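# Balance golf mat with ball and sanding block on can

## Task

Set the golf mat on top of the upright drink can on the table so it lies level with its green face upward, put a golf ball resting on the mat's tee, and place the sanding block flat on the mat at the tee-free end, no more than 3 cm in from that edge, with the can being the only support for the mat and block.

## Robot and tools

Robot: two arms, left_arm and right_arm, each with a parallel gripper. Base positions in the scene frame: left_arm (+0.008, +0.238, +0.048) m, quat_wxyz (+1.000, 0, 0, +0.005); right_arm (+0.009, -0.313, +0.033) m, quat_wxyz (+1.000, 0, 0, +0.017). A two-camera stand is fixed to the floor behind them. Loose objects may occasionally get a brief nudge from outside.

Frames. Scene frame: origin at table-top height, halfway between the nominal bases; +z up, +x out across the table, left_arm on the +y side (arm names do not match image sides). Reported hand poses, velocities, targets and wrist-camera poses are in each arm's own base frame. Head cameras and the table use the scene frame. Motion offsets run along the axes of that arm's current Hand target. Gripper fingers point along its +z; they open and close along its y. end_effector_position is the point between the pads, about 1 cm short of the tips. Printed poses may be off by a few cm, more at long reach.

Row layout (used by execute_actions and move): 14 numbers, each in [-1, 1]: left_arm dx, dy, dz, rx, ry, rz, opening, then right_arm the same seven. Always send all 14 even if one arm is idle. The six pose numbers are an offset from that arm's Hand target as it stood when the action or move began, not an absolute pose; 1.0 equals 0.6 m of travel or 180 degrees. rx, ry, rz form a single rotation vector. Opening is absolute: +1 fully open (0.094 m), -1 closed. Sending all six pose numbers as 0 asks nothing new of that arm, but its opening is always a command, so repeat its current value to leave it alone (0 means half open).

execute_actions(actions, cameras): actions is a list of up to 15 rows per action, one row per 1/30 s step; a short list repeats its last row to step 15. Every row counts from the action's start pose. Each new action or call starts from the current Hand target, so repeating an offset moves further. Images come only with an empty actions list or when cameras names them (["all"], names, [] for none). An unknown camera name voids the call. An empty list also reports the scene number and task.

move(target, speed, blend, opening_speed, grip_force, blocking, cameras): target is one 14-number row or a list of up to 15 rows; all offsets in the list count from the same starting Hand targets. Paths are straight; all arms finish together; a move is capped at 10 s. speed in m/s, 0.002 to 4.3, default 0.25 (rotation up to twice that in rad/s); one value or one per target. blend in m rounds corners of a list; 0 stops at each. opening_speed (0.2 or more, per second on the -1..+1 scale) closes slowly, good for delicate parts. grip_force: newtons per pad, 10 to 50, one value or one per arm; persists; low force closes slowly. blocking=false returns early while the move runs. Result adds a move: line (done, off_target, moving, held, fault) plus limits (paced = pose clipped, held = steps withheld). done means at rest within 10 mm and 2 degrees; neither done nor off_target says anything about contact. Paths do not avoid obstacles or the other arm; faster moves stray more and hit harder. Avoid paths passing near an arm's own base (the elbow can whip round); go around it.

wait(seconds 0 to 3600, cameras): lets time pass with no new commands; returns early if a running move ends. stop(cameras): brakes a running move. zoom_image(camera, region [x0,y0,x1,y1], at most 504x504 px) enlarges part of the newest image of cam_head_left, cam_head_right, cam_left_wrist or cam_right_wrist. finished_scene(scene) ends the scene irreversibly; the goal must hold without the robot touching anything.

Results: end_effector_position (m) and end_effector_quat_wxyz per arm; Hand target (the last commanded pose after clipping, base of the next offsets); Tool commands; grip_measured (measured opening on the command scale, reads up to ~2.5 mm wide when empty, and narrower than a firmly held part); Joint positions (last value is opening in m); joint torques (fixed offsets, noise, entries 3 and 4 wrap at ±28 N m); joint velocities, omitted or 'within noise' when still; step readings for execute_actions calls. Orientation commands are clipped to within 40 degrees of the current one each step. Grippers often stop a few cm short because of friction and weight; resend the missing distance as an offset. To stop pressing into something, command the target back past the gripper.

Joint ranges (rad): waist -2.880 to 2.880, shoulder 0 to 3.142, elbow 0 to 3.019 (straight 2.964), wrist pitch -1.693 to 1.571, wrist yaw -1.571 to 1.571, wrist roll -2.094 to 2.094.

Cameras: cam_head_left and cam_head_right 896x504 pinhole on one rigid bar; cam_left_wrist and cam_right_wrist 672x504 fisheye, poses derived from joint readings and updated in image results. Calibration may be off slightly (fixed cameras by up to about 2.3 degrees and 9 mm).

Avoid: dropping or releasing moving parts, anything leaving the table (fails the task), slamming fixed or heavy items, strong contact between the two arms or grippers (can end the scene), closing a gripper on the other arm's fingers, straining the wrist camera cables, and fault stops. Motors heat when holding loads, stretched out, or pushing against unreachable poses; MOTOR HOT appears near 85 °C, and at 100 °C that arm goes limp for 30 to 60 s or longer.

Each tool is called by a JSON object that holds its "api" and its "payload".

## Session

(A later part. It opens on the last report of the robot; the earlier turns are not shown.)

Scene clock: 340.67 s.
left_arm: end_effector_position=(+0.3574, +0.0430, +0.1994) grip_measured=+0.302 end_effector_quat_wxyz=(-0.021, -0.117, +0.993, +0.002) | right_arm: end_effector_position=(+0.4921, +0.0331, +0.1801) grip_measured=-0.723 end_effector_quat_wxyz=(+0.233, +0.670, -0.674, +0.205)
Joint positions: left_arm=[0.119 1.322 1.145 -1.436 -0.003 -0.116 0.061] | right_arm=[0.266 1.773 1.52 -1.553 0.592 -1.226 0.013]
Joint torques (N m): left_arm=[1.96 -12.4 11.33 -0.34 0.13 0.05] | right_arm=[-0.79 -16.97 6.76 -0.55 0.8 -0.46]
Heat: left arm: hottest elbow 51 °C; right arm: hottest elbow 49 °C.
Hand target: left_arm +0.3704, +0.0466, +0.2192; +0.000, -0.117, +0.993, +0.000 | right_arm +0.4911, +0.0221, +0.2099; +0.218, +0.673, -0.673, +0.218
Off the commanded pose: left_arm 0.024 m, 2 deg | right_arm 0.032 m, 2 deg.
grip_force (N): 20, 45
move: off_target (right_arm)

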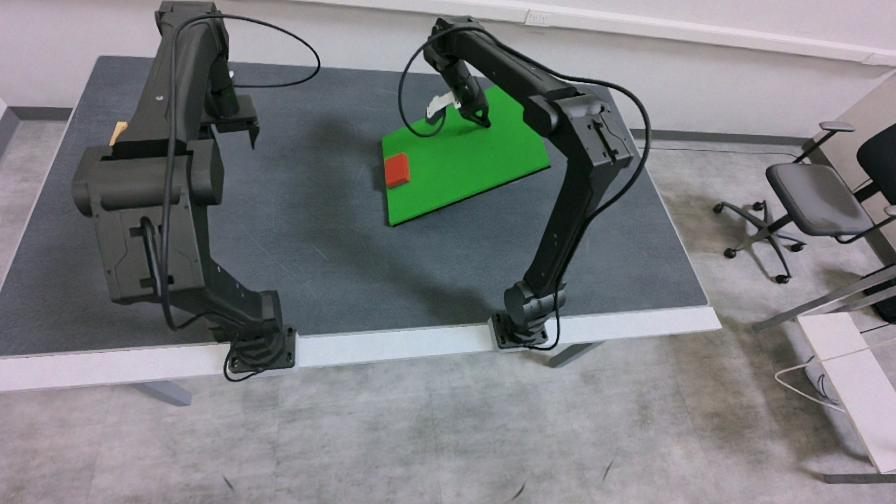

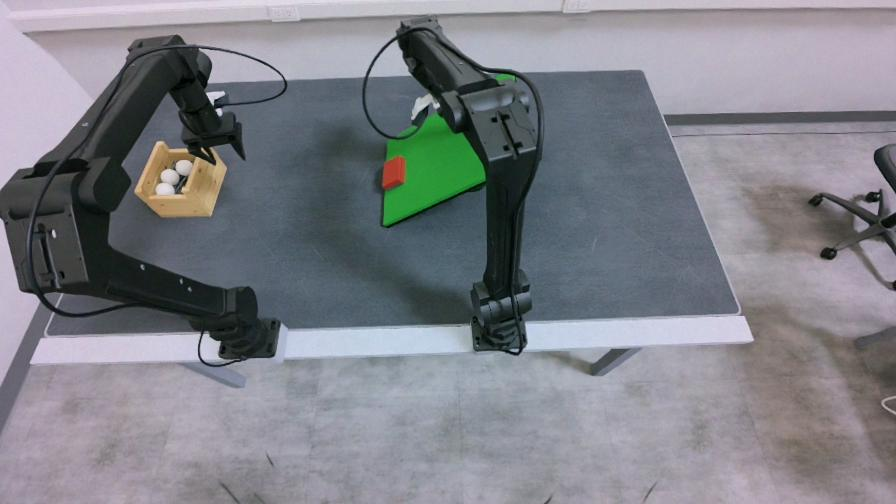

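{"api": "move", "payload": {"target": [0,0,0,0,0,0,0.3,0.0337,0,0.0245,0,0,0,-0.95], "speed": 0.04, "cameras": ["cam_head_left","cam_head_right"]}}

{"api": "zoom_image", "payload": {"camera": "cam_head_right", "region": [370, 130, 530, 240]}}

{"api": "zoom_image", "payload": {"camera": "cam_head_left", "region": [370, 70, 570, 235]}}

Scene clock: 354.80 s.
left_arm: end_effector_position=(+0.3574, +0.0430, +0.1994) grip_measured=+0.302 end_effector_quat_wxyz=(-0.021, -0.117, +0.993, +0.002) | right_arm: end_effector_position=(+0.4923, +0.0076, +0.1802) grip_measured=-0.723 end_effector_quat_wxyz=(+0.232, +0.670, -0.675, +0.204)
Joint positions: left_arm=[0.119 1.322 1.145 -1.436 -0.003 -0.116 0.061] | right_arm=[0.217 1.752 1.494 -1.515 0.599 -1.283 0.013]
Joint torques (N m): left_arm=[1.73 -12.34 11.44 -0.32 0.13 0.04] | right_arm=[-0.26 -16.97 7.09 -0.42 0.76 -0.5]
Heat: left arm: hottest elbow 52 °C; right arm: hottest elbow 47 °C.
Hand target: left_arm +0.3704, +0.0466, +0.2192; +0.000, -0.117, +0.993, +0.000 | right_arm +0.4911, -0.0030, +0.2100; +0.218, +0.672, -0.673, +0.219
Off the commanded pose: left_arm 0.024 m, 2 deg | right_arm 0.032 m, 2 deg.
grip_force (N): 20, 45
move: off_target (right_arm)

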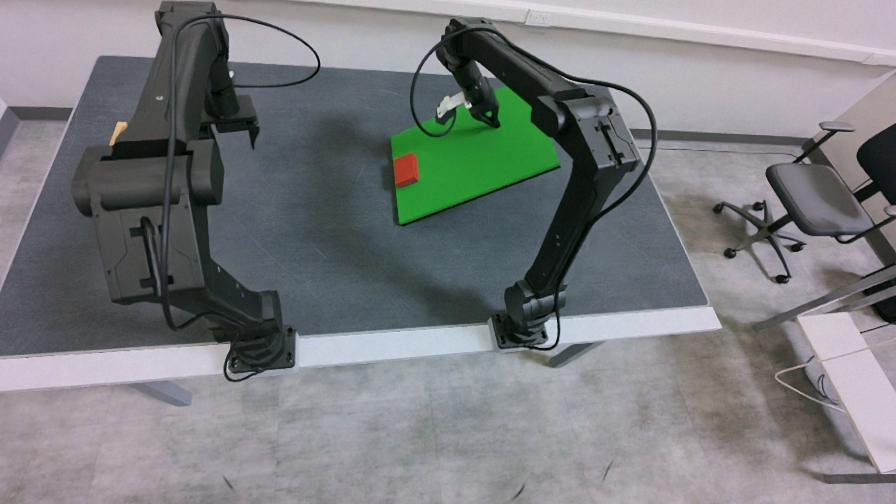

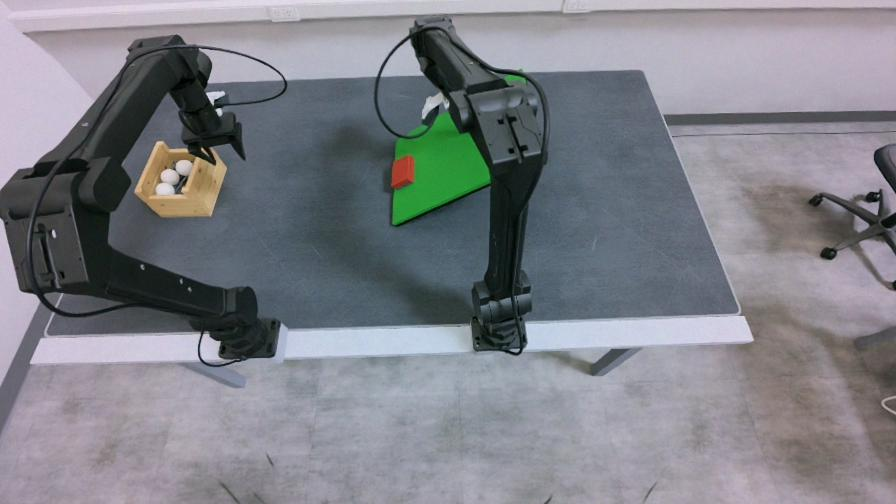

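Scaled by 3.150.

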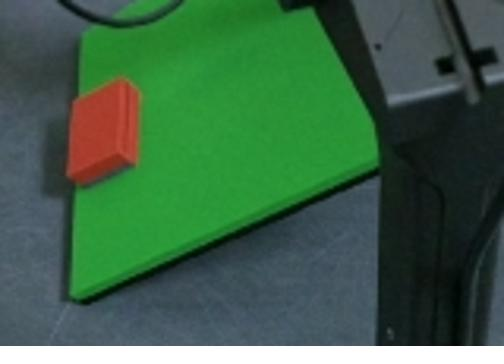

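Scaled by 2.520.

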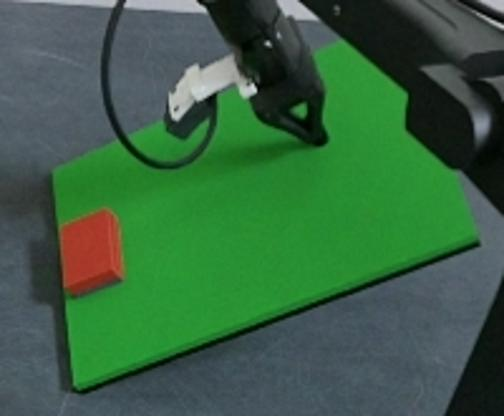

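{"api": "move", "payload": {"target": [[0,0,0,0,0,0,0.3,-0.0183,0,0.028,0,-0.0167,0,-0.95],[0,0,0,0,0,0,0.3,-0.0128,0.005,0.0732,0,-0.0889,0,-0.95]], "blend": 0.005, "speed": 0.03, "cameras": ["cam_head_left","cam_head_right"]}}

{"api": "zoom_image", "payload": {"camera": "cam_head_right", "region": [370, 110, 530, 240]}}

{"api": "zoom_image", "payload": {"camera": "cam_head_left", "region": [370, 70, 570, 235]}}

Scene clock: 364.10 s.
left_arm: end_effector_position=(+0.3574, +0.0430, +0.1994) grip_measured=+0.302 end_effector_quat_wxyz=(-0.021, -0.117, +0.993, +0.002) | right_arm: end_effector_position=(+0.4916, -0.0130, +0.1639) grip_measured=-0.725 end_effector_quat_wxyz=(+0.128, +0.694, -0.698, +0.122)
Joint positions: left_arm=[0.119 1.322 1.145 -1.436 -0.003 -0.116 0.061] | right_arm=[0.097 1.678 1.416 -1.354 0.352 -1.46 0.013]
Joint torques (N m): left_arm=[1.85 -12.22 11.41 -0.38 0.12 0.05] | right_arm=[-0.56 -13.8 6.01 0.27 -0.03 -0.37]
Heat: left arm: hottest elbow 52 °C; right arm: hottest elbow 47 °C.
Hand target: left_arm +0.3704, +0.0466, +0.2192; +0.000, -0.117, +0.993, +0.000 | right_arm +0.4881, -0.0226, +0.1698; +0.123, +0.696, -0.696, +0.123
Off the commanded pose: left_arm 0.024 m, 2 deg | right_arm 0.012 m, 1 deg.
grip_force (N): 20, 45
move: off_target (right_arm)

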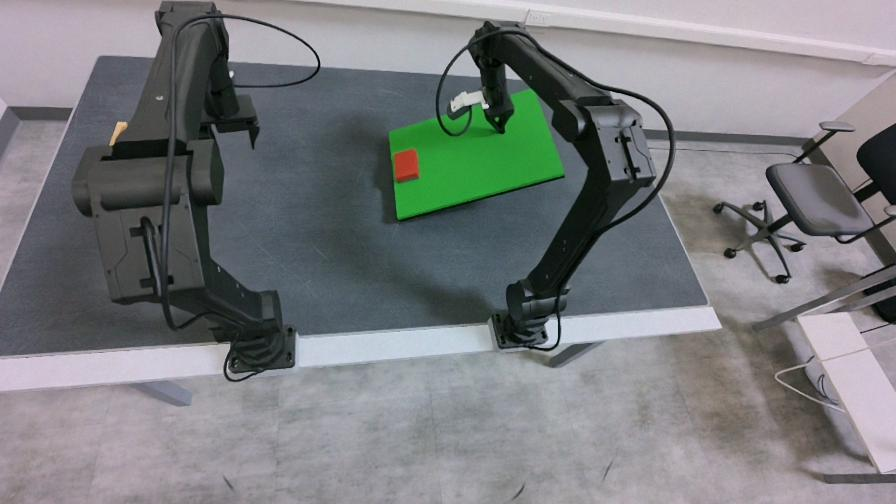

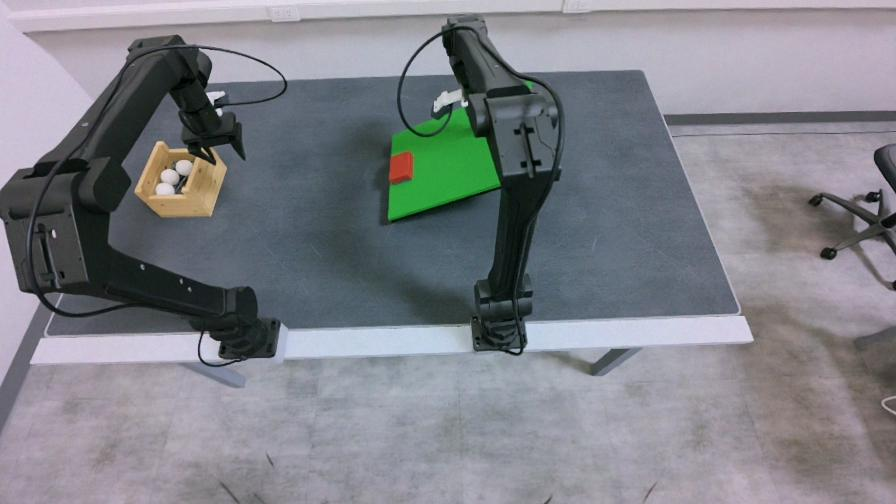

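Scaled by 3.150.

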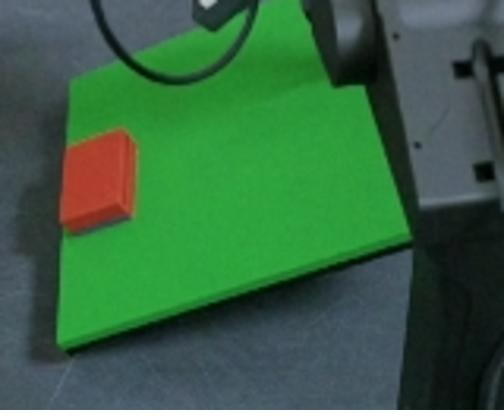

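Scaled by 2.520.

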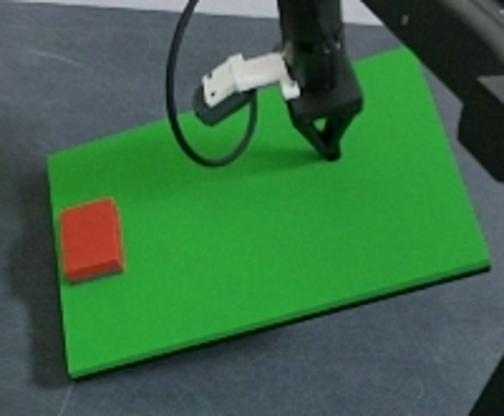

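{"api": "move", "payload": {"target": [[0,0,0,0,0,0,0.3,0.0137,0.0017,0.0277,0,-0.0667,0,-0.95],[0,0,0,0,0,0,0.3,0.0172,0.0033,0.0573,0,-0.1111,0,-0.95]], "blend": 0.005, "speed": 0.025, "cameras": ["cam_head_left","cam_head_right"]}}

{"api": "zoom_image", "payload": {"camera": "cam_head_right", "region": [370, 110, 530, 240]}}

{"api": "zoom_image", "payload": {"camera": "cam_head_left", "region": [370, 70, 570, 235]}}

Scene clock: 373.97 s.
left_arm: end_effector_position=(+0.3574, +0.0430, +0.1994) grip_measured=+0.302 end_effector_quat_wxyz=(-0.021, -0.117, +0.993, +0.002) | right_arm: end_effector_position=(+0.4905, -0.0358, +0.1434) grip_measured=-0.725 end_effector_quat_wxyz=(+0.001, +0.704, -0.710, +0.002)
Joint positions: left_arm=[0.119 1.322 1.145 -1.436 -0.003 -0.116 0.061] | right_arm=[-0.071 1.666 1.375 -1.278 0.004 -1.633 0.013]
Joint torques (N m): left_arm=[1.96 -12.22 11.36 -0.2 0.12 0.03] | right_arm=[-0.79 -11.81 5.87 0.43 -0.19 -0.32]
Heat: left arm: hottest elbow 52 °C; right arm: hottest elbow 47 °C.
Hand target: left_arm +0.3704, +0.0466, +0.2192; +0.000, -0.117, +0.993, +0.000 | right_arm +0.4861, -0.0440, +0.1412; +0.000, +0.707, -0.707, +0.000
Off the commanded pose: left_arm 0.024 m, 2 deg | right_arm 0.010 m, 1 deg.
grip_force (N): 20, 45
move: done

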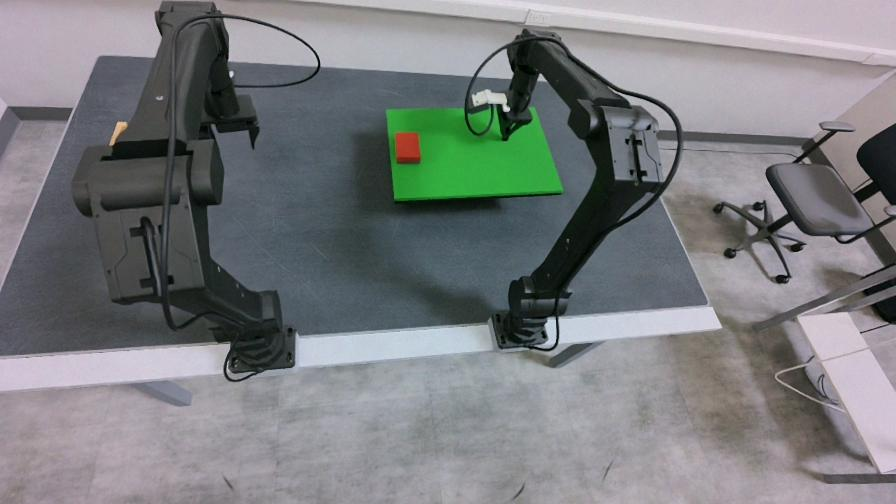

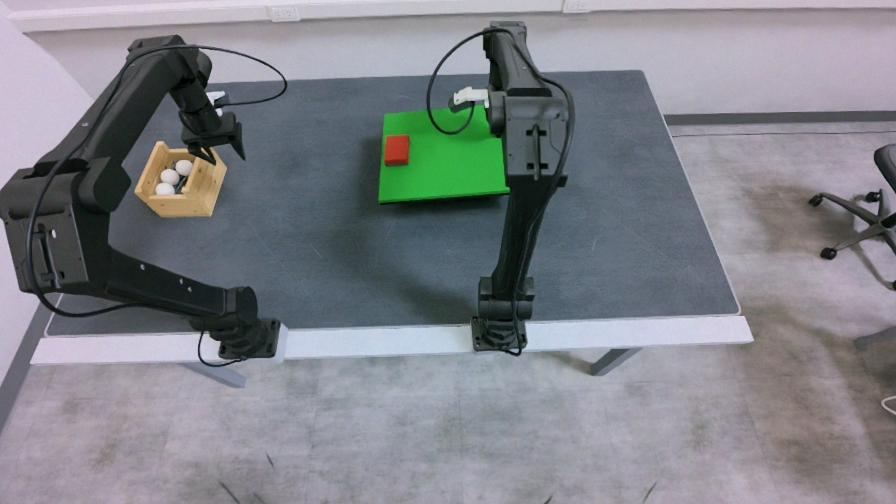

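Scaled by 3.150.

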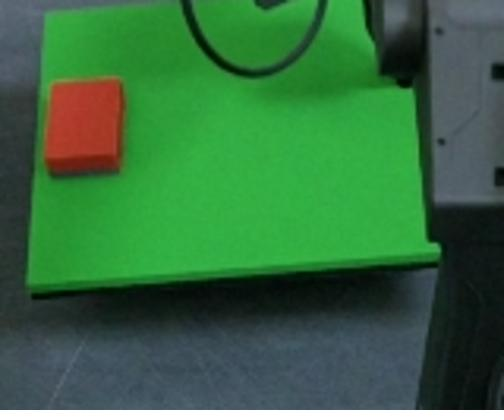

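Scaled by 2.520.

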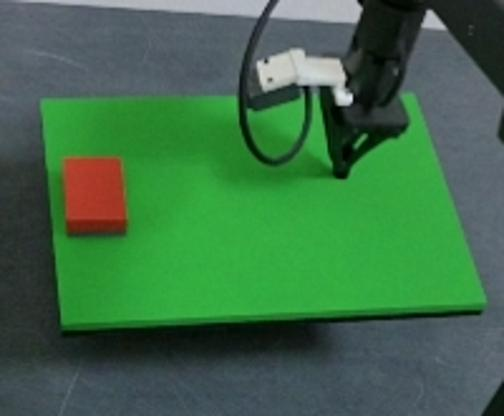

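{"api": "move", "payload": {"target": [0,0,0,0,0,0,0.3,0,0,0.0153,0,0,0,-0.95], "speed": 0.025, "cameras": ["cam_head_left","cam_head_right"]}}

{"api": "zoom_image", "payload": {"camera": "cam_head_left", "region": [370, 70, 570, 235]}}

Scene clock: 377.93 s.
left_arm: end_effector_position=(+0.3574, +0.0430, +0.1994) grip_measured=+0.302 end_effector_quat_wxyz=(-0.021, -0.117, +0.993, +0.002) | right_arm: end_effector_position=(+0.4925, -0.0374, +0.1403) grip_measured=-0.725 end_effector_quat_wxyz=(-0.004, +0.704, -0.710, +0.007)
Joint positions: left_arm=[0.119 1.322 1.145 -1.436 -0.003 -0.116 0.061] | right_arm=[-0.074 1.666 1.366 -1.256 0.003 -1.637 0.013]
Joint torques (N m): left_arm=[1.96 -12.34 11.41 -0.29 0.1 0.03] | right_arm=[-0.03 -11.87 5.14 0.62 -0.22 -0.36]
Heat: left arm: hottest elbow 53 °C; right arm: hottest elbow 46 °C.
Hand target: left_arm +0.3704, +0.0466, +0.2192; +0.000, -0.117, +0.993, +0.000 | right_arm +0.4861, -0.0441, +0.1321; +0.000, +0.707, -0.707, +0.000
Off the commanded pose: left_arm 0.024 m, 2 deg | right_arm 0.012 m, 1 deg.
grip_force (N): 20, 45
move: off_target (right_arm)

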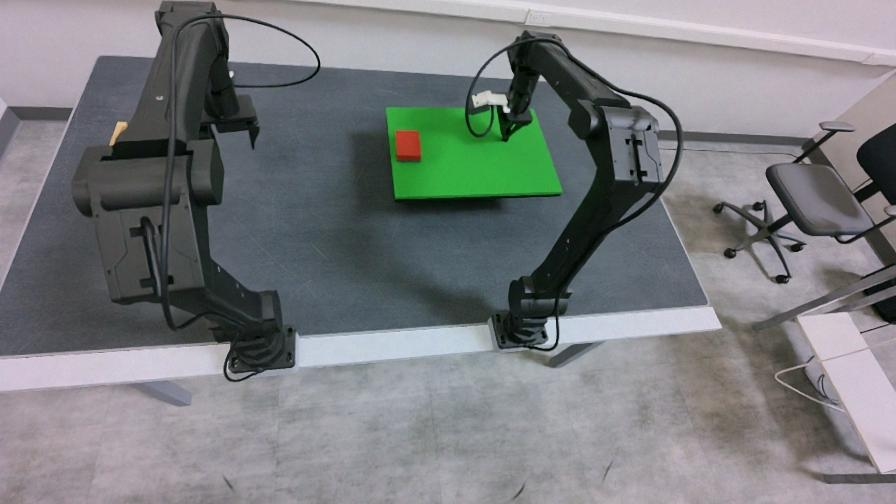

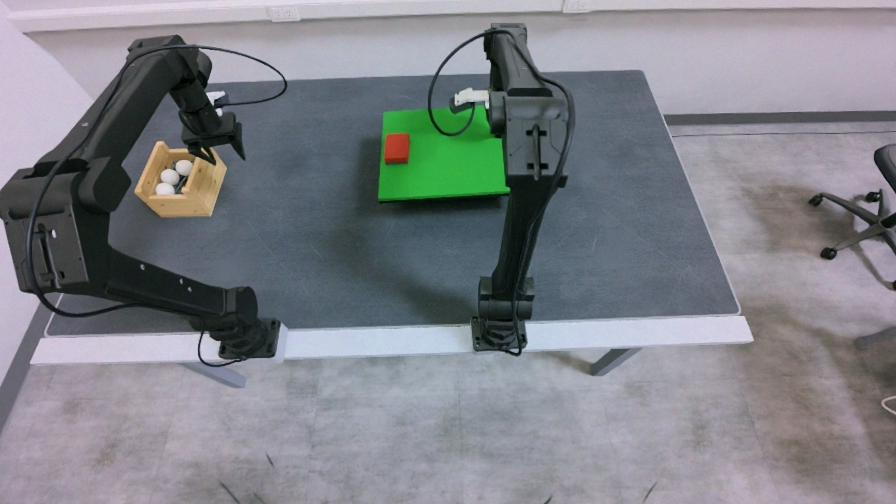

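Scaled by 2.520.

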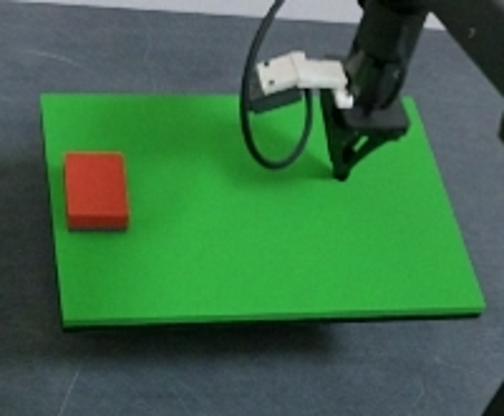

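{"api": "move", "payload": {"target": [0,0,0,0,0,0,0.3,0,0,0.0117,0,0,0,-0.95], "speed": 0.025, "cameras": ["cam_head_left","cam_left_wrist"]}}

{"api": "zoom_image", "payload": {"camera": "cam_head_left", "region": [370, 70, 570, 235]}}

Scene clock: 380.47 s.
left_arm: end_effector_position=(+0.3574, +0.0430, +0.1994) grip_measured=+0.302 end_effector_quat_wxyz=(-0.021, -0.117, +0.993, +0.002) | right_arm: end_effector_position=(+0.4929, -0.0383, +0.1382) grip_measured=-0.725 end_effector_quat_wxyz=(-0.006, +0.704, -0.710, +0.009)
Joint positions: left_arm=[0.119 1.322 1.145 -1.436 -0.003 -0.116 0.061] | right_arm=[-0.076 1.665 1.359 -1.244 0.003 -1.639 0.013]
Joint torques (N m): left_arm=[1.9 -12.34 11.43 -0.35 0.12 0.05] | right_arm=[-0.26 -10.81 4.96 0.85 -0.2 -0.31]
Heat: left arm: hottest elbow 53 °C; right arm: hottest elbow 46 °C.
Hand target: left_arm +0.3704, +0.0466, +0.2192; +0.000, -0.117, +0.993, +0.000 | right_arm +0.4861, -0.0441, +0.1250; +0.000, +0.707, -0.707, +0.000
Off the commanded pose: left_arm 0.024 m, 2 deg | right_arm 0.016 m, 1 deg.
grip_force (N): 20, 45
move: off_target (right_arm)
cam_left_wrist: T_world_to_cam=[[0.15098, -0.98659, -0.06203, 0.00433], [-0.85298, -0.16173, 0.49625, 0.26607], [-0.49962, -0.02202, -0.86596, 0.46012]] pos_world=[0.45618, 0.05743, 0.26668]

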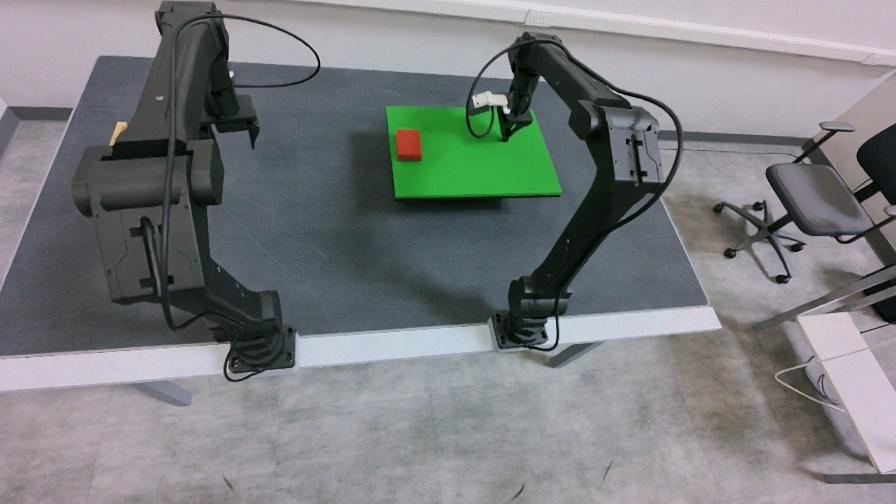

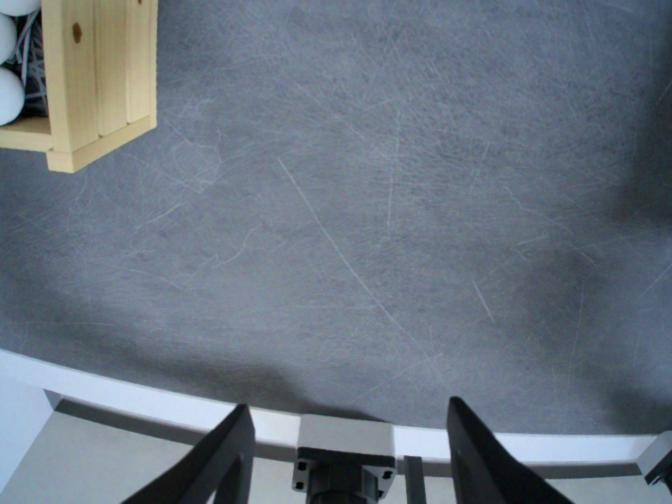

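Scaled by 2.520.

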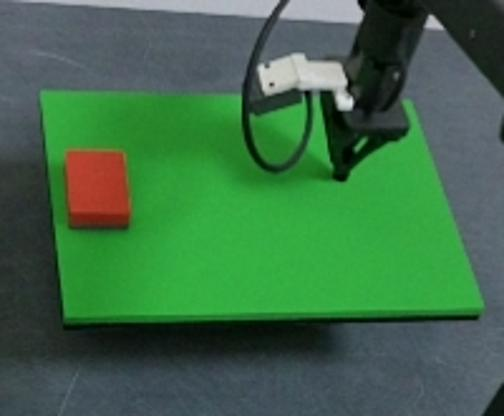

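{"api": "move", "payload": {"target": [0,0,0,0,0,0,0.3,0,0,0.0117,0,0,0,-0.95], "speed": 0.025, "cameras": ["cam_head_left"]}}

{"api": "zoom_image", "payload": {"camera": "cam_head_left", "region": [370, 70, 570, 235]}}

Scene clock: 382.93 s.
left_arm: end_effector_position=(+0.3574, +0.0430, +0.1994) grip_measured=+0.302 end_effector_quat_wxyz=(-0.021, -0.117, +0.993, +0.002) | right_arm: end_effector_position=(+0.4929, -0.0385, +0.1373) grip_measured=-0.725 end_effector_quat_wxyz=(-0.008, +0.705, -0.710, +0.012)
Joint positions: left_arm=[0.119 1.322 1.145 -1.436 -0.003 -0.116 0.061] | right_arm=[-0.076 1.661 1.351 -1.232 0.003 -1.64 0.013]
Joint torques (N m): left_arm=[1.79 -12.04 11.36 -0.39 0.13 0.04] | right_arm=[-0.26 -9.82 4.67 1.02 -0.19 -0.29]
Heat: left arm: hottest elbow 53 °C; right arm: hottest elbow 46 °C.
Hand target: left_arm +0.3704, +0.0466, +0.2192; +0.000, -0.117, +0.993, +0.000 | right_arm +0.4861, -0.0441, +0.1179; +0.000, +0.707, -0.707, +0.000
Off the commanded pose: left_arm 0.024 m, 2 deg | right_arm 0.021 m, 2 deg.
grip_force (N): 20, 45
move: off_target (right_arm)

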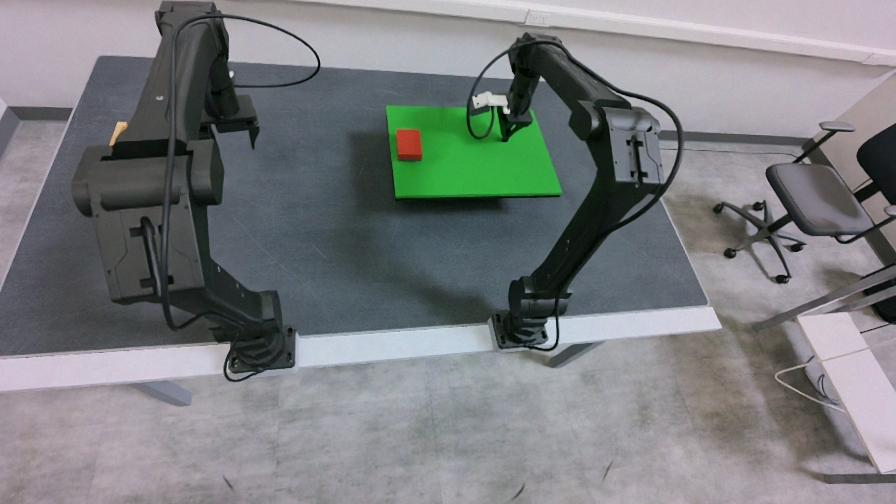

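Scaled by 2.520.

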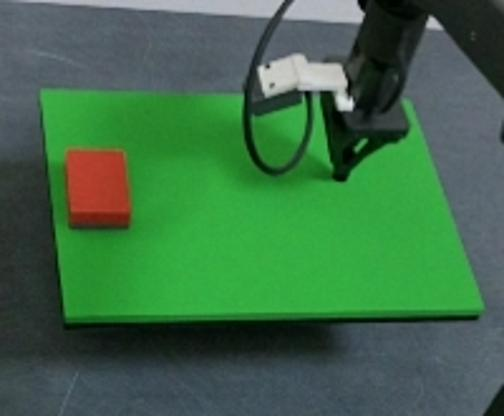

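{"api": "move", "payload": {"target": [0.0605,-0.3225,0.0987,0.5,-0.0069,-0.0069,0.3,0,0,0,0,0,0,-0.95], "speed": 0.2, "cameras": ["cam_head_left","cam_left_wrist"]}}

Scene clock: 394.63 s.
left_arm: end_effector_position=(+0.3828, -0.1463, +0.1663) grip_measured=+0.302 end_effector_quat_wxyz=(+0.099, -0.090, +0.703, -0.699) | right_arm: end_effector_position=(+0.4929, -0.0385, +0.1371) grip_measured=-0.725 end_effector_quat_wxyz=(-0.008, +0.705, -0.710, +0.012)
Joint positions: left_arm=[0.065 1.572 0.471 1.083 1.368 -1.539 0.061] | right_arm=[-0.076 1.661 1.35 -1.231 0.003 -1.64 0.013]
Joint torques (N m): left_arm=[0.56 -9.93 4.11 2.3 -0.06 0] | right_arm=[-0.03 -9.76 4.6 1.21 -0.17 -0.28]
Heat: left arm: hottest elbow 52 °C; right arm: hottest elbow 45 °C.
Hand target: left_arm +0.3800, -0.1500, +0.1600; +0.092, -0.092, +0.701, -0.701 | right_arm +0.4861, -0.0440, +0.1178; +0.000, +0.707, -0.707, +0.000
Off the commanded pose: left_arm 0.008 m, 1 deg | right_arm 0.021 m, 2 deg.
grip_force (N): 20, 45
move: done
cam_left_wrist: T_world_to_cam=[[-0.07508, -0.08383, 0.99365, -0.14522], [-0.97632, 0.20893, -0.05615, 0.46679], [-0.20289, -0.97433, -0.09753, 0.05929]] pos_world=[0.45686, -0.05193, 0.17629]

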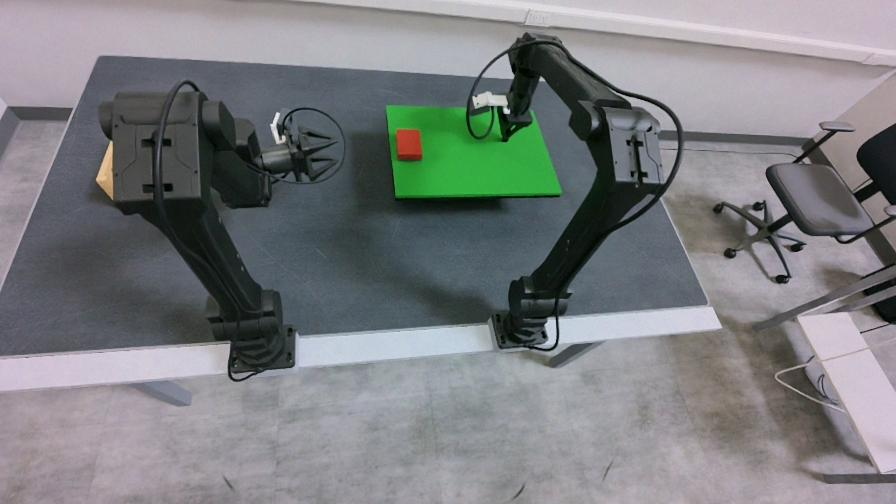

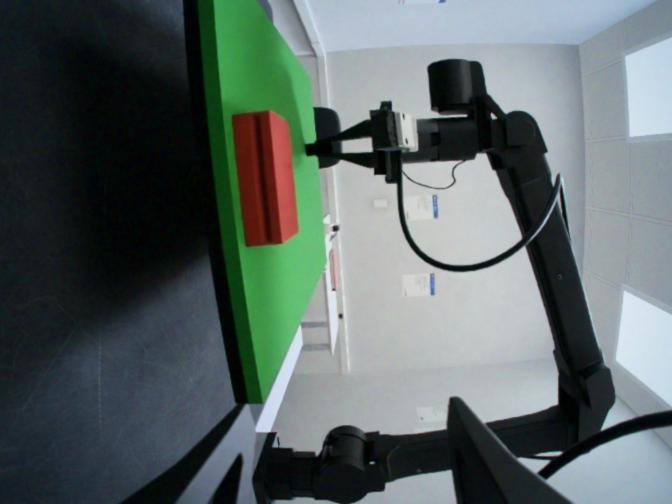

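{"api": "move", "payload": {"target": [0.0297,0.1267,0.0783,0,0,0,0.3,0,0,0,0,0,0,-0.95], "speed": 0.12, "cameras": ["cam_head_left","cam_left_wrist"]}}

Scene clock: 398.90 s.
left_arm: end_effector_position=(+0.3746, -0.1969, +0.0873) grip_measured=+0.302 end_effector_quat_wxyz=(+0.095, -0.094, +0.702, -0.699) | right_arm: end_effector_position=(+0.4929, -0.0385, +0.1371) grip_measured=-0.725 end_effector_quat_wxyz=(-0.008, +0.705, -0.710, +0.012)
Joint positions: left_arm=[-0.087 1.896 0.453 1.432 1.217 -1.559 0.061] | right_arm=[-0.076 1.661 1.35 -1.231 0.003 -1.64 0.013]
Joint torques (N m): left_arm=[0.97 -11.63 2.73 2.52 -0.09 0] | right_arm=[0.73 -10.46 4.67 1.01 -0.23 -0.32]
Heat: left arm: hottest elbow 51 °C; right arm: hottest elbow 45 °C.
Hand target: left_arm +0.3749, -0.1999, +0.0839; +0.092, -0.092, +0.701, -0.701 | right_arm +0.4861, -0.0440, +0.1178; +0.000, +0.707, -0.707, +0.000
Off the commanded pose: left_arm 0.005 m, 0 deg | right_arm 0.021 m, 2 deg.
grip_force (N): 20, 45
move: done
cam_left_wrist: T_world_to_cam=[[-0.06374, -0.08065, 0.9947, -0.07525], [-0.97667, 0.20984, -0.04557, 0.46431], [-0.20505, -0.9744, -0.09215, 0.00089]] pos_world=[0.44886, -0.10263, 0.09609]

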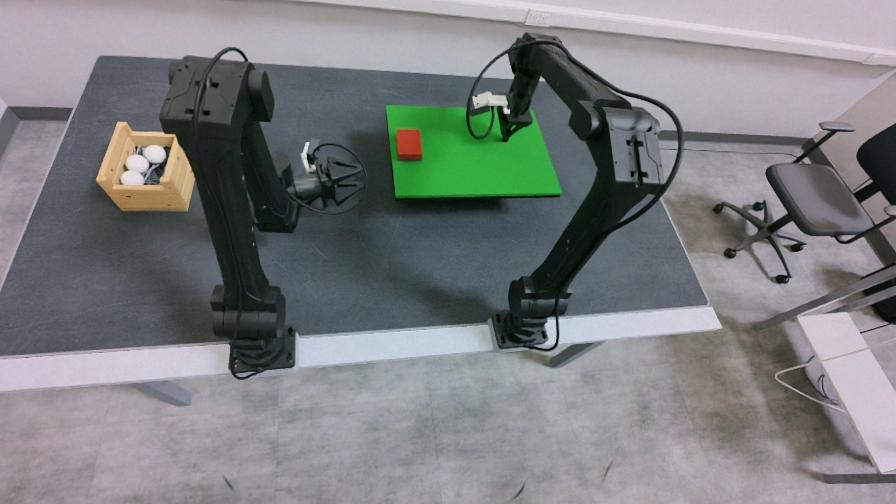

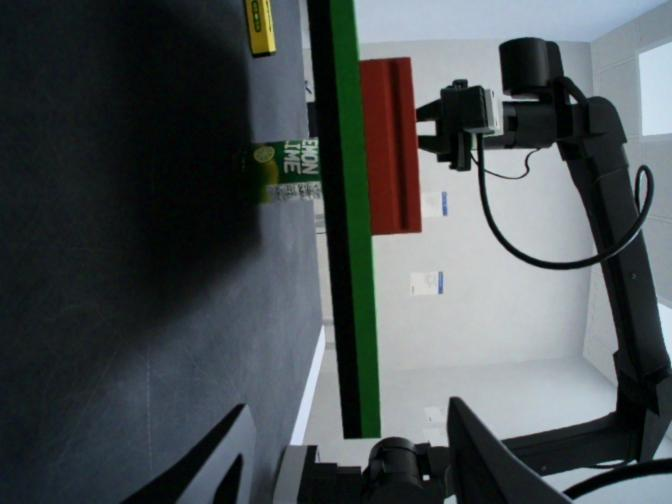

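{"api": "move", "payload": {"target": [0.0372,-0.0067,0.1195,0,0,0,0.3,0,0,0,0,0,0,-0.95], "speed": 0.06, "cameras": ["cam_head_left","cam_left_wrist"]}}

Scene clock: 406.67 s.
left_arm: end_effector_position=(+0.3662, -0.2702, +0.0898) grip_measured=+0.302 end_effector_quat_wxyz=(+0.097, -0.090, +0.701, -0.701) | right_arm: end_effector_position=(+0.4929, -0.0385, +0.1371) grip_measured=-0.725 end_effector_quat_wxyz=(-0.008, +0.705, -0.710, +0.012)
Joint positions: left_arm=[-0.308 1.896 0.47 1.427 0.997 -1.562 0.061] | right_arm=[-0.076 1.661 1.35 -1.231 0.003 -1.64 0.013]
Joint torques (N m): left_arm=[0.91 -13.04 4.07 1.36 -0.12 -0.02] | right_arm=[0.44 -10.4 4.64 0.95 -0.21 -0.29]
Heat: left arm: hottest elbow 49 °C; right arm: hottest elbow 44 °C.
Hand target: left_arm +0.3719, -0.2750, +0.0880; +0.092, -0.092, +0.701, -0.701 | right_arm +0.4861, -0.0440, +0.1178; +0.000, +0.707, -0.707, +0.000
Off the commanded pose: left_arm 0.008 m, 1 deg | right_arm 0.021 m, 2 deg.
grip_force (N): 20, 45
move: done
cam_left_wrist: T_world_to_cam=[[-0.0718, -0.07825, 0.99435, -0.08057], [-0.97604, 0.21082, -0.05389, 0.47243], [-0.20541, -0.97439, -0.09152, -0.07187]] pos_world=[0.44056, -0.17593, 0.099]

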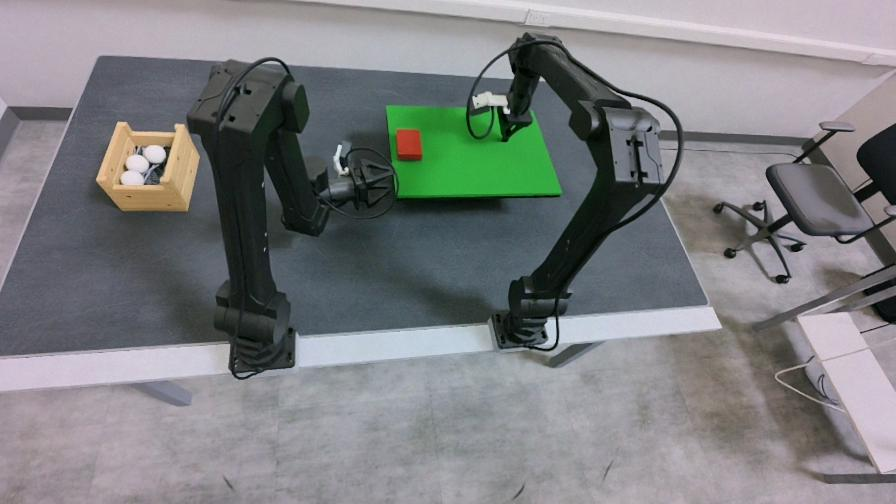

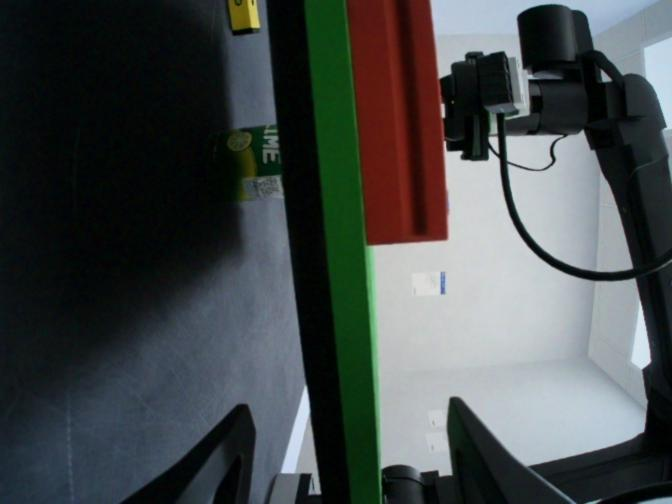

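{"api": "move", "payload": {"target": [0.0164,0,0.0612,0,0,0,0.3,0,0,0,0,0,0,-0.95], "speed": 0.04, "cameras": ["cam_head_left","cam_left_wrist"]}}

{"api": "zoom_image", "payload": {"camera": "cam_head_left", "region": [370, 70, 570, 235]}}

Scene clock: 410.07 s.
left_arm: end_effector_position=(+0.3669, -0.3069, +0.0932) grip_measured=+0.302 end_effector_quat_wxyz=(+0.100, -0.089, +0.700, -0.702) | right_arm: end_effector_position=(+0.4929, -0.0385, +0.1371) grip_measured=-0.725 end_effector_quat_wxyz=(-0.008, +0.705, -0.710, +0.012)
Joint positions: left_arm=[-0.408 1.896 0.505 1.399 0.896 -1.563 0.061] | right_arm=[-0.076 1.661 1.35 -1.231 0.003 -1.64 0.013]
Joint torques (N m): left_arm=[0.73 -12.57 4.52 1.4 -0.09 0.01] | right_arm=[-0.03 -10.75 4.56 0.91 -0.26 -0.27]
Heat: left arm: hottest elbow 48 °C; right arm: hottest elbow 44 °C.
Hand target: left_arm +0.3719, -0.3129, +0.0879; +0.092, -0.092, +0.701, -0.701 | right_arm +0.4861, -0.0440, +0.1178; +0.000, +0.707, -0.707, +0.000
Off the commanded pose: left_arm 0.010 m, 1 deg | right_arm 0.021 m, 2 deg.
grip_force (N): 20, 45
move: done
cam_left_wrist: T_world_to_cam=[[-0.07799, -0.07525, 0.99411, -0.0836], [-0.97592, 0.20949, -0.06071, 0.48109], [-0.20369, -0.97491, -0.08977, -0.10816]] pos_world=[0.44096, -0.21253, 0.10261]

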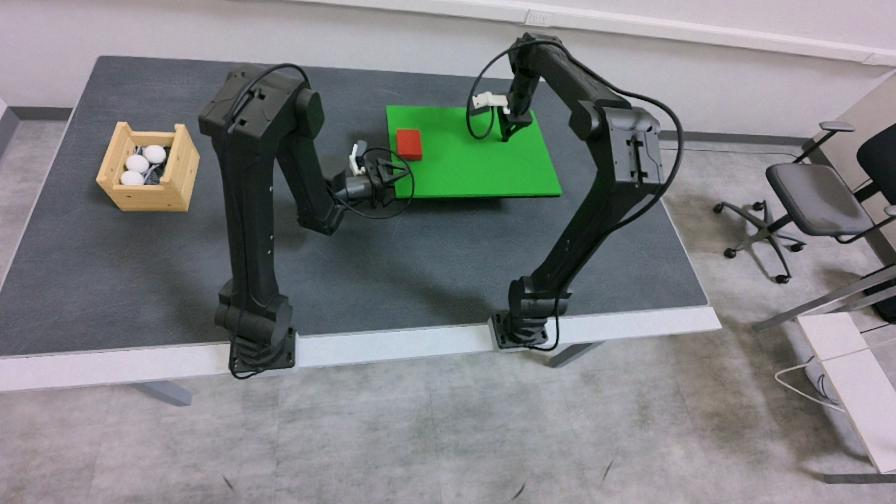

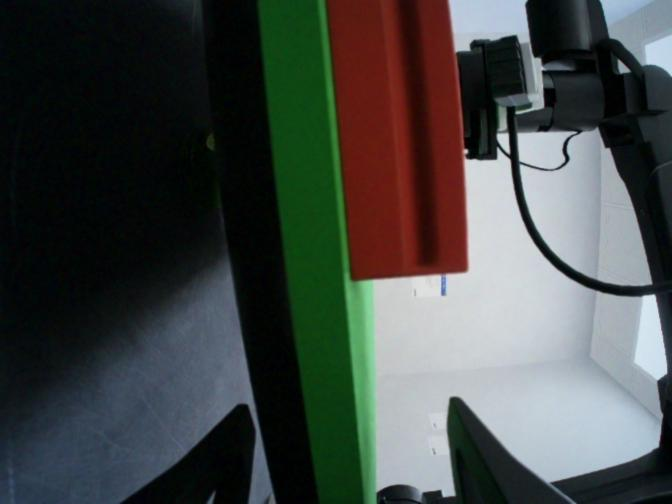

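Scaled by 2.520.

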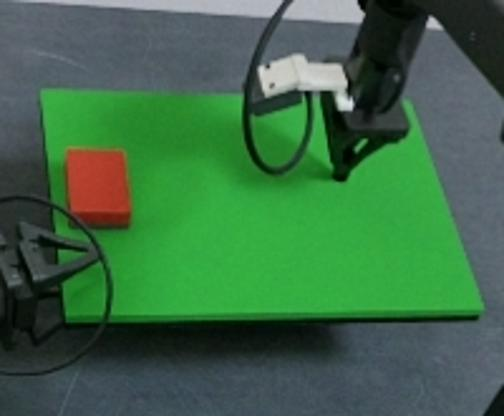

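{"api": "move", "payload": {"target": [[0,0.0117,0,0,0,0,0.3,0,0,0,0,0,0,-0.95],[0,0.0117,0,0,0,0,-0.75,0,0,0,0,0,0,-0.95]], "speed": 0.03, "grip_force": [30,45], "opening_speed": 0.6, "cameras": ["cam_head_left","cam_left_wrist"]}}

Scene clock: 417.87 s.
left_arm: end_effector_position=(+0.3683, -0.3075, +0.0831) grip_measured=-0.599 end_effector_quat_wxyz=(+0.094, -0.095, +0.702, -0.699) | right_arm: end_effector_position=(+0.4926, -0.0378, +0.1386) grip_measured=-0.725 end_effector_quat_wxyz=(-0.011, +0.705, -0.709, +0.012)
Joint positions: left_arm=[-0.408 1.926 0.513 1.405 0.896 -1.565 0.019] | right_arm=[-0.076 1.657 1.35 -1.231 -0.001 -1.64 0.013]
Joint torques (N m): left_arm=[0.79 -12.63 4 2.26 -0.1 0.02] | right_arm=[-0.03 -10.29 4.66 1.16 -0.14 -0.24]
Heat: left arm: hottest elbow 47 °C; right arm: hottest elbow 44 °C.
Hand target: left_arm +0.3719, -0.3129, +0.0809; +0.092, -0.092, +0.701, -0.701 | right_arm +0.4861, -0.0440, +0.1179; +0.000, +0.707, -0.707, +0.000
Off the commanded pose: left_arm 0.007 m, 0 deg | right_arm 0.023 m, 2 deg.
grip_force (N): 30, 45
move: done
cam_left_wrist: T_world_to_cam=[[-0.06076, -0.08117, 0.99485, -0.08172], [-0.9769, 0.20939, -0.04258, 0.48088], [-0.20486, -0.97446, -0.09202, -0.10858]] pos_world=[0.44256, -0.21313, 0.09179]

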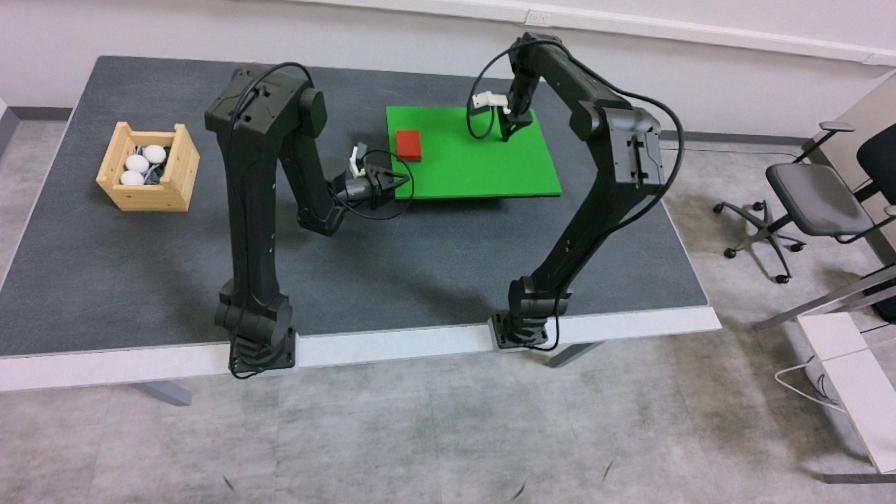

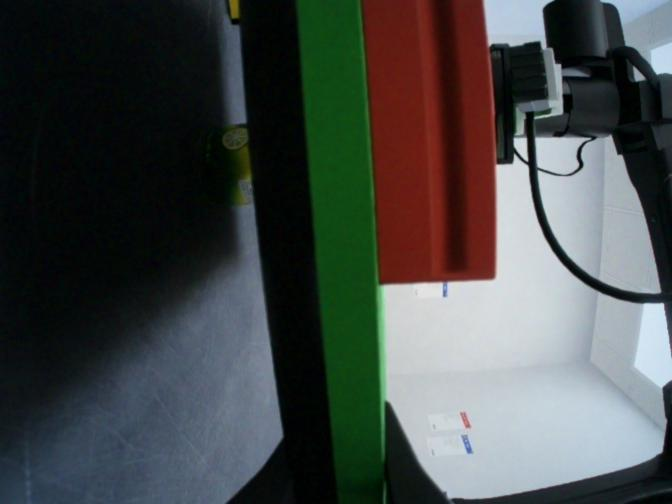

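{"api": "move", "payload": {"target": [[0,0,0,0,0,0,-0.75,0,0,-0.025,0,0,0,-0.95],[0,0,0,0,0,0,-0.75,0,0,-0.025,0,0,0,-0.3],[0,0,0,0,0,0,-0.75,0,0,-0.17,0,0,0,-0.3]], "speed": 0.06, "opening_speed": 0.6, "cameras": ["cam_head_left","cam_left_wrist","cam_right_wrist"]}}

Scene clock: 423.70 s.
left_arm: end_effector_position=(+0.3665, -0.3086, +0.0831) grip_measured=-0.602 end_effector_quat_wxyz=(+0.089, -0.093, +0.703, -0.700) | right_arm: end_effector_position=(+0.4735, -0.0401, +0.1916) grip_measured=-0.302 end_effector_quat_wxyz=(+0.019, +0.704, -0.710, -0.021)
Joint positions: left_arm=[-0.41 1.926 0.513 1.406 0.902 -1.57 0.019] | right_arm=[-0.083 1.633 1.461 -1.457 0.001 -1.646 0.033]
Joint torques (N m): left_arm=[0.85 -13.1 4.11 2.13 -0.36 0.06] | right_arm=[0.38 -12.92 10.73 -0.39 -0.13 -0.24]
Heat: left arm: hottest elbow 47 °C; right arm: hottest elbow 44 °C.
Hand target: left_arm +0.3720, -0.3129, +0.0809; +0.092, -0.092, +0.701, -0.701 | right_arm +0.4860, -0.0439, +0.2199; +0.000, +0.707, -0.707, +0.000
Off the commanded pose: left_arm 0.007 m, 0 deg | right_arm 0.031 m, 3 deg.
grip_force (N): 30, 45
move: off_target (right_arm); target 2's new opening was sent with right_arm's hand 0.011 m and 2 deg from that target
cam_left_wrist: T_world_to_cam=[[-0.05694, -0.07915, 0.99523, -0.08272], [-0.97529, 0.21755, -0.03849, 0.48101], [-0.21347, -0.97283, -0.08958, -0.10664]] pos_world=[0.44165, -0.21493, 0.09129]
cam_right_wrist: T_world_to_cam=[[0.99124, -0.08963, -0.09699, -0.45234], [-0.04218, -0.91083, 0.41062, -0.03762], [-0.12515, -0.40293, -0.90663, 0.32876]] pos_world=[0.48793, 0.05766, 0.26964]

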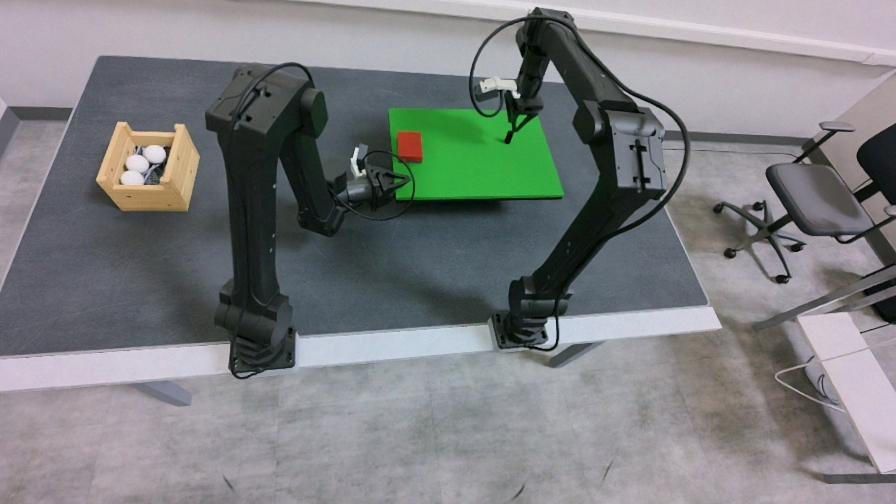

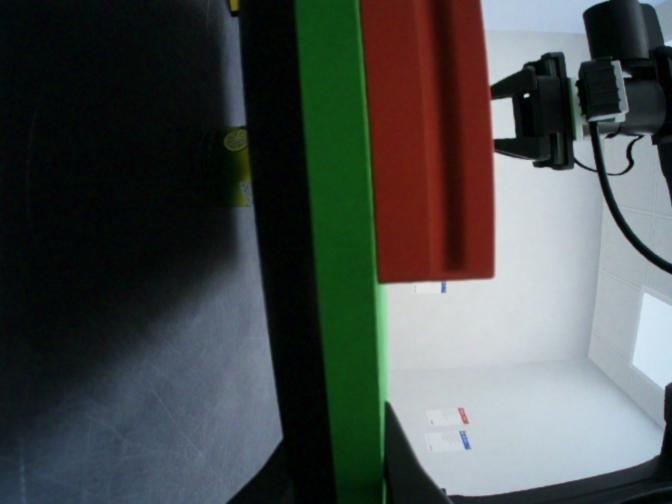

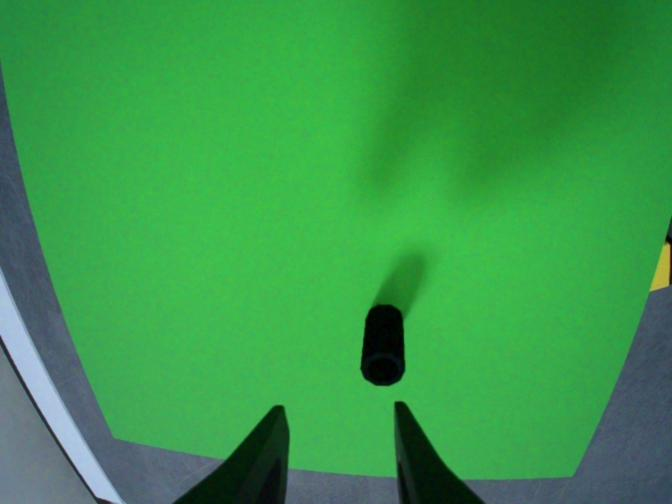

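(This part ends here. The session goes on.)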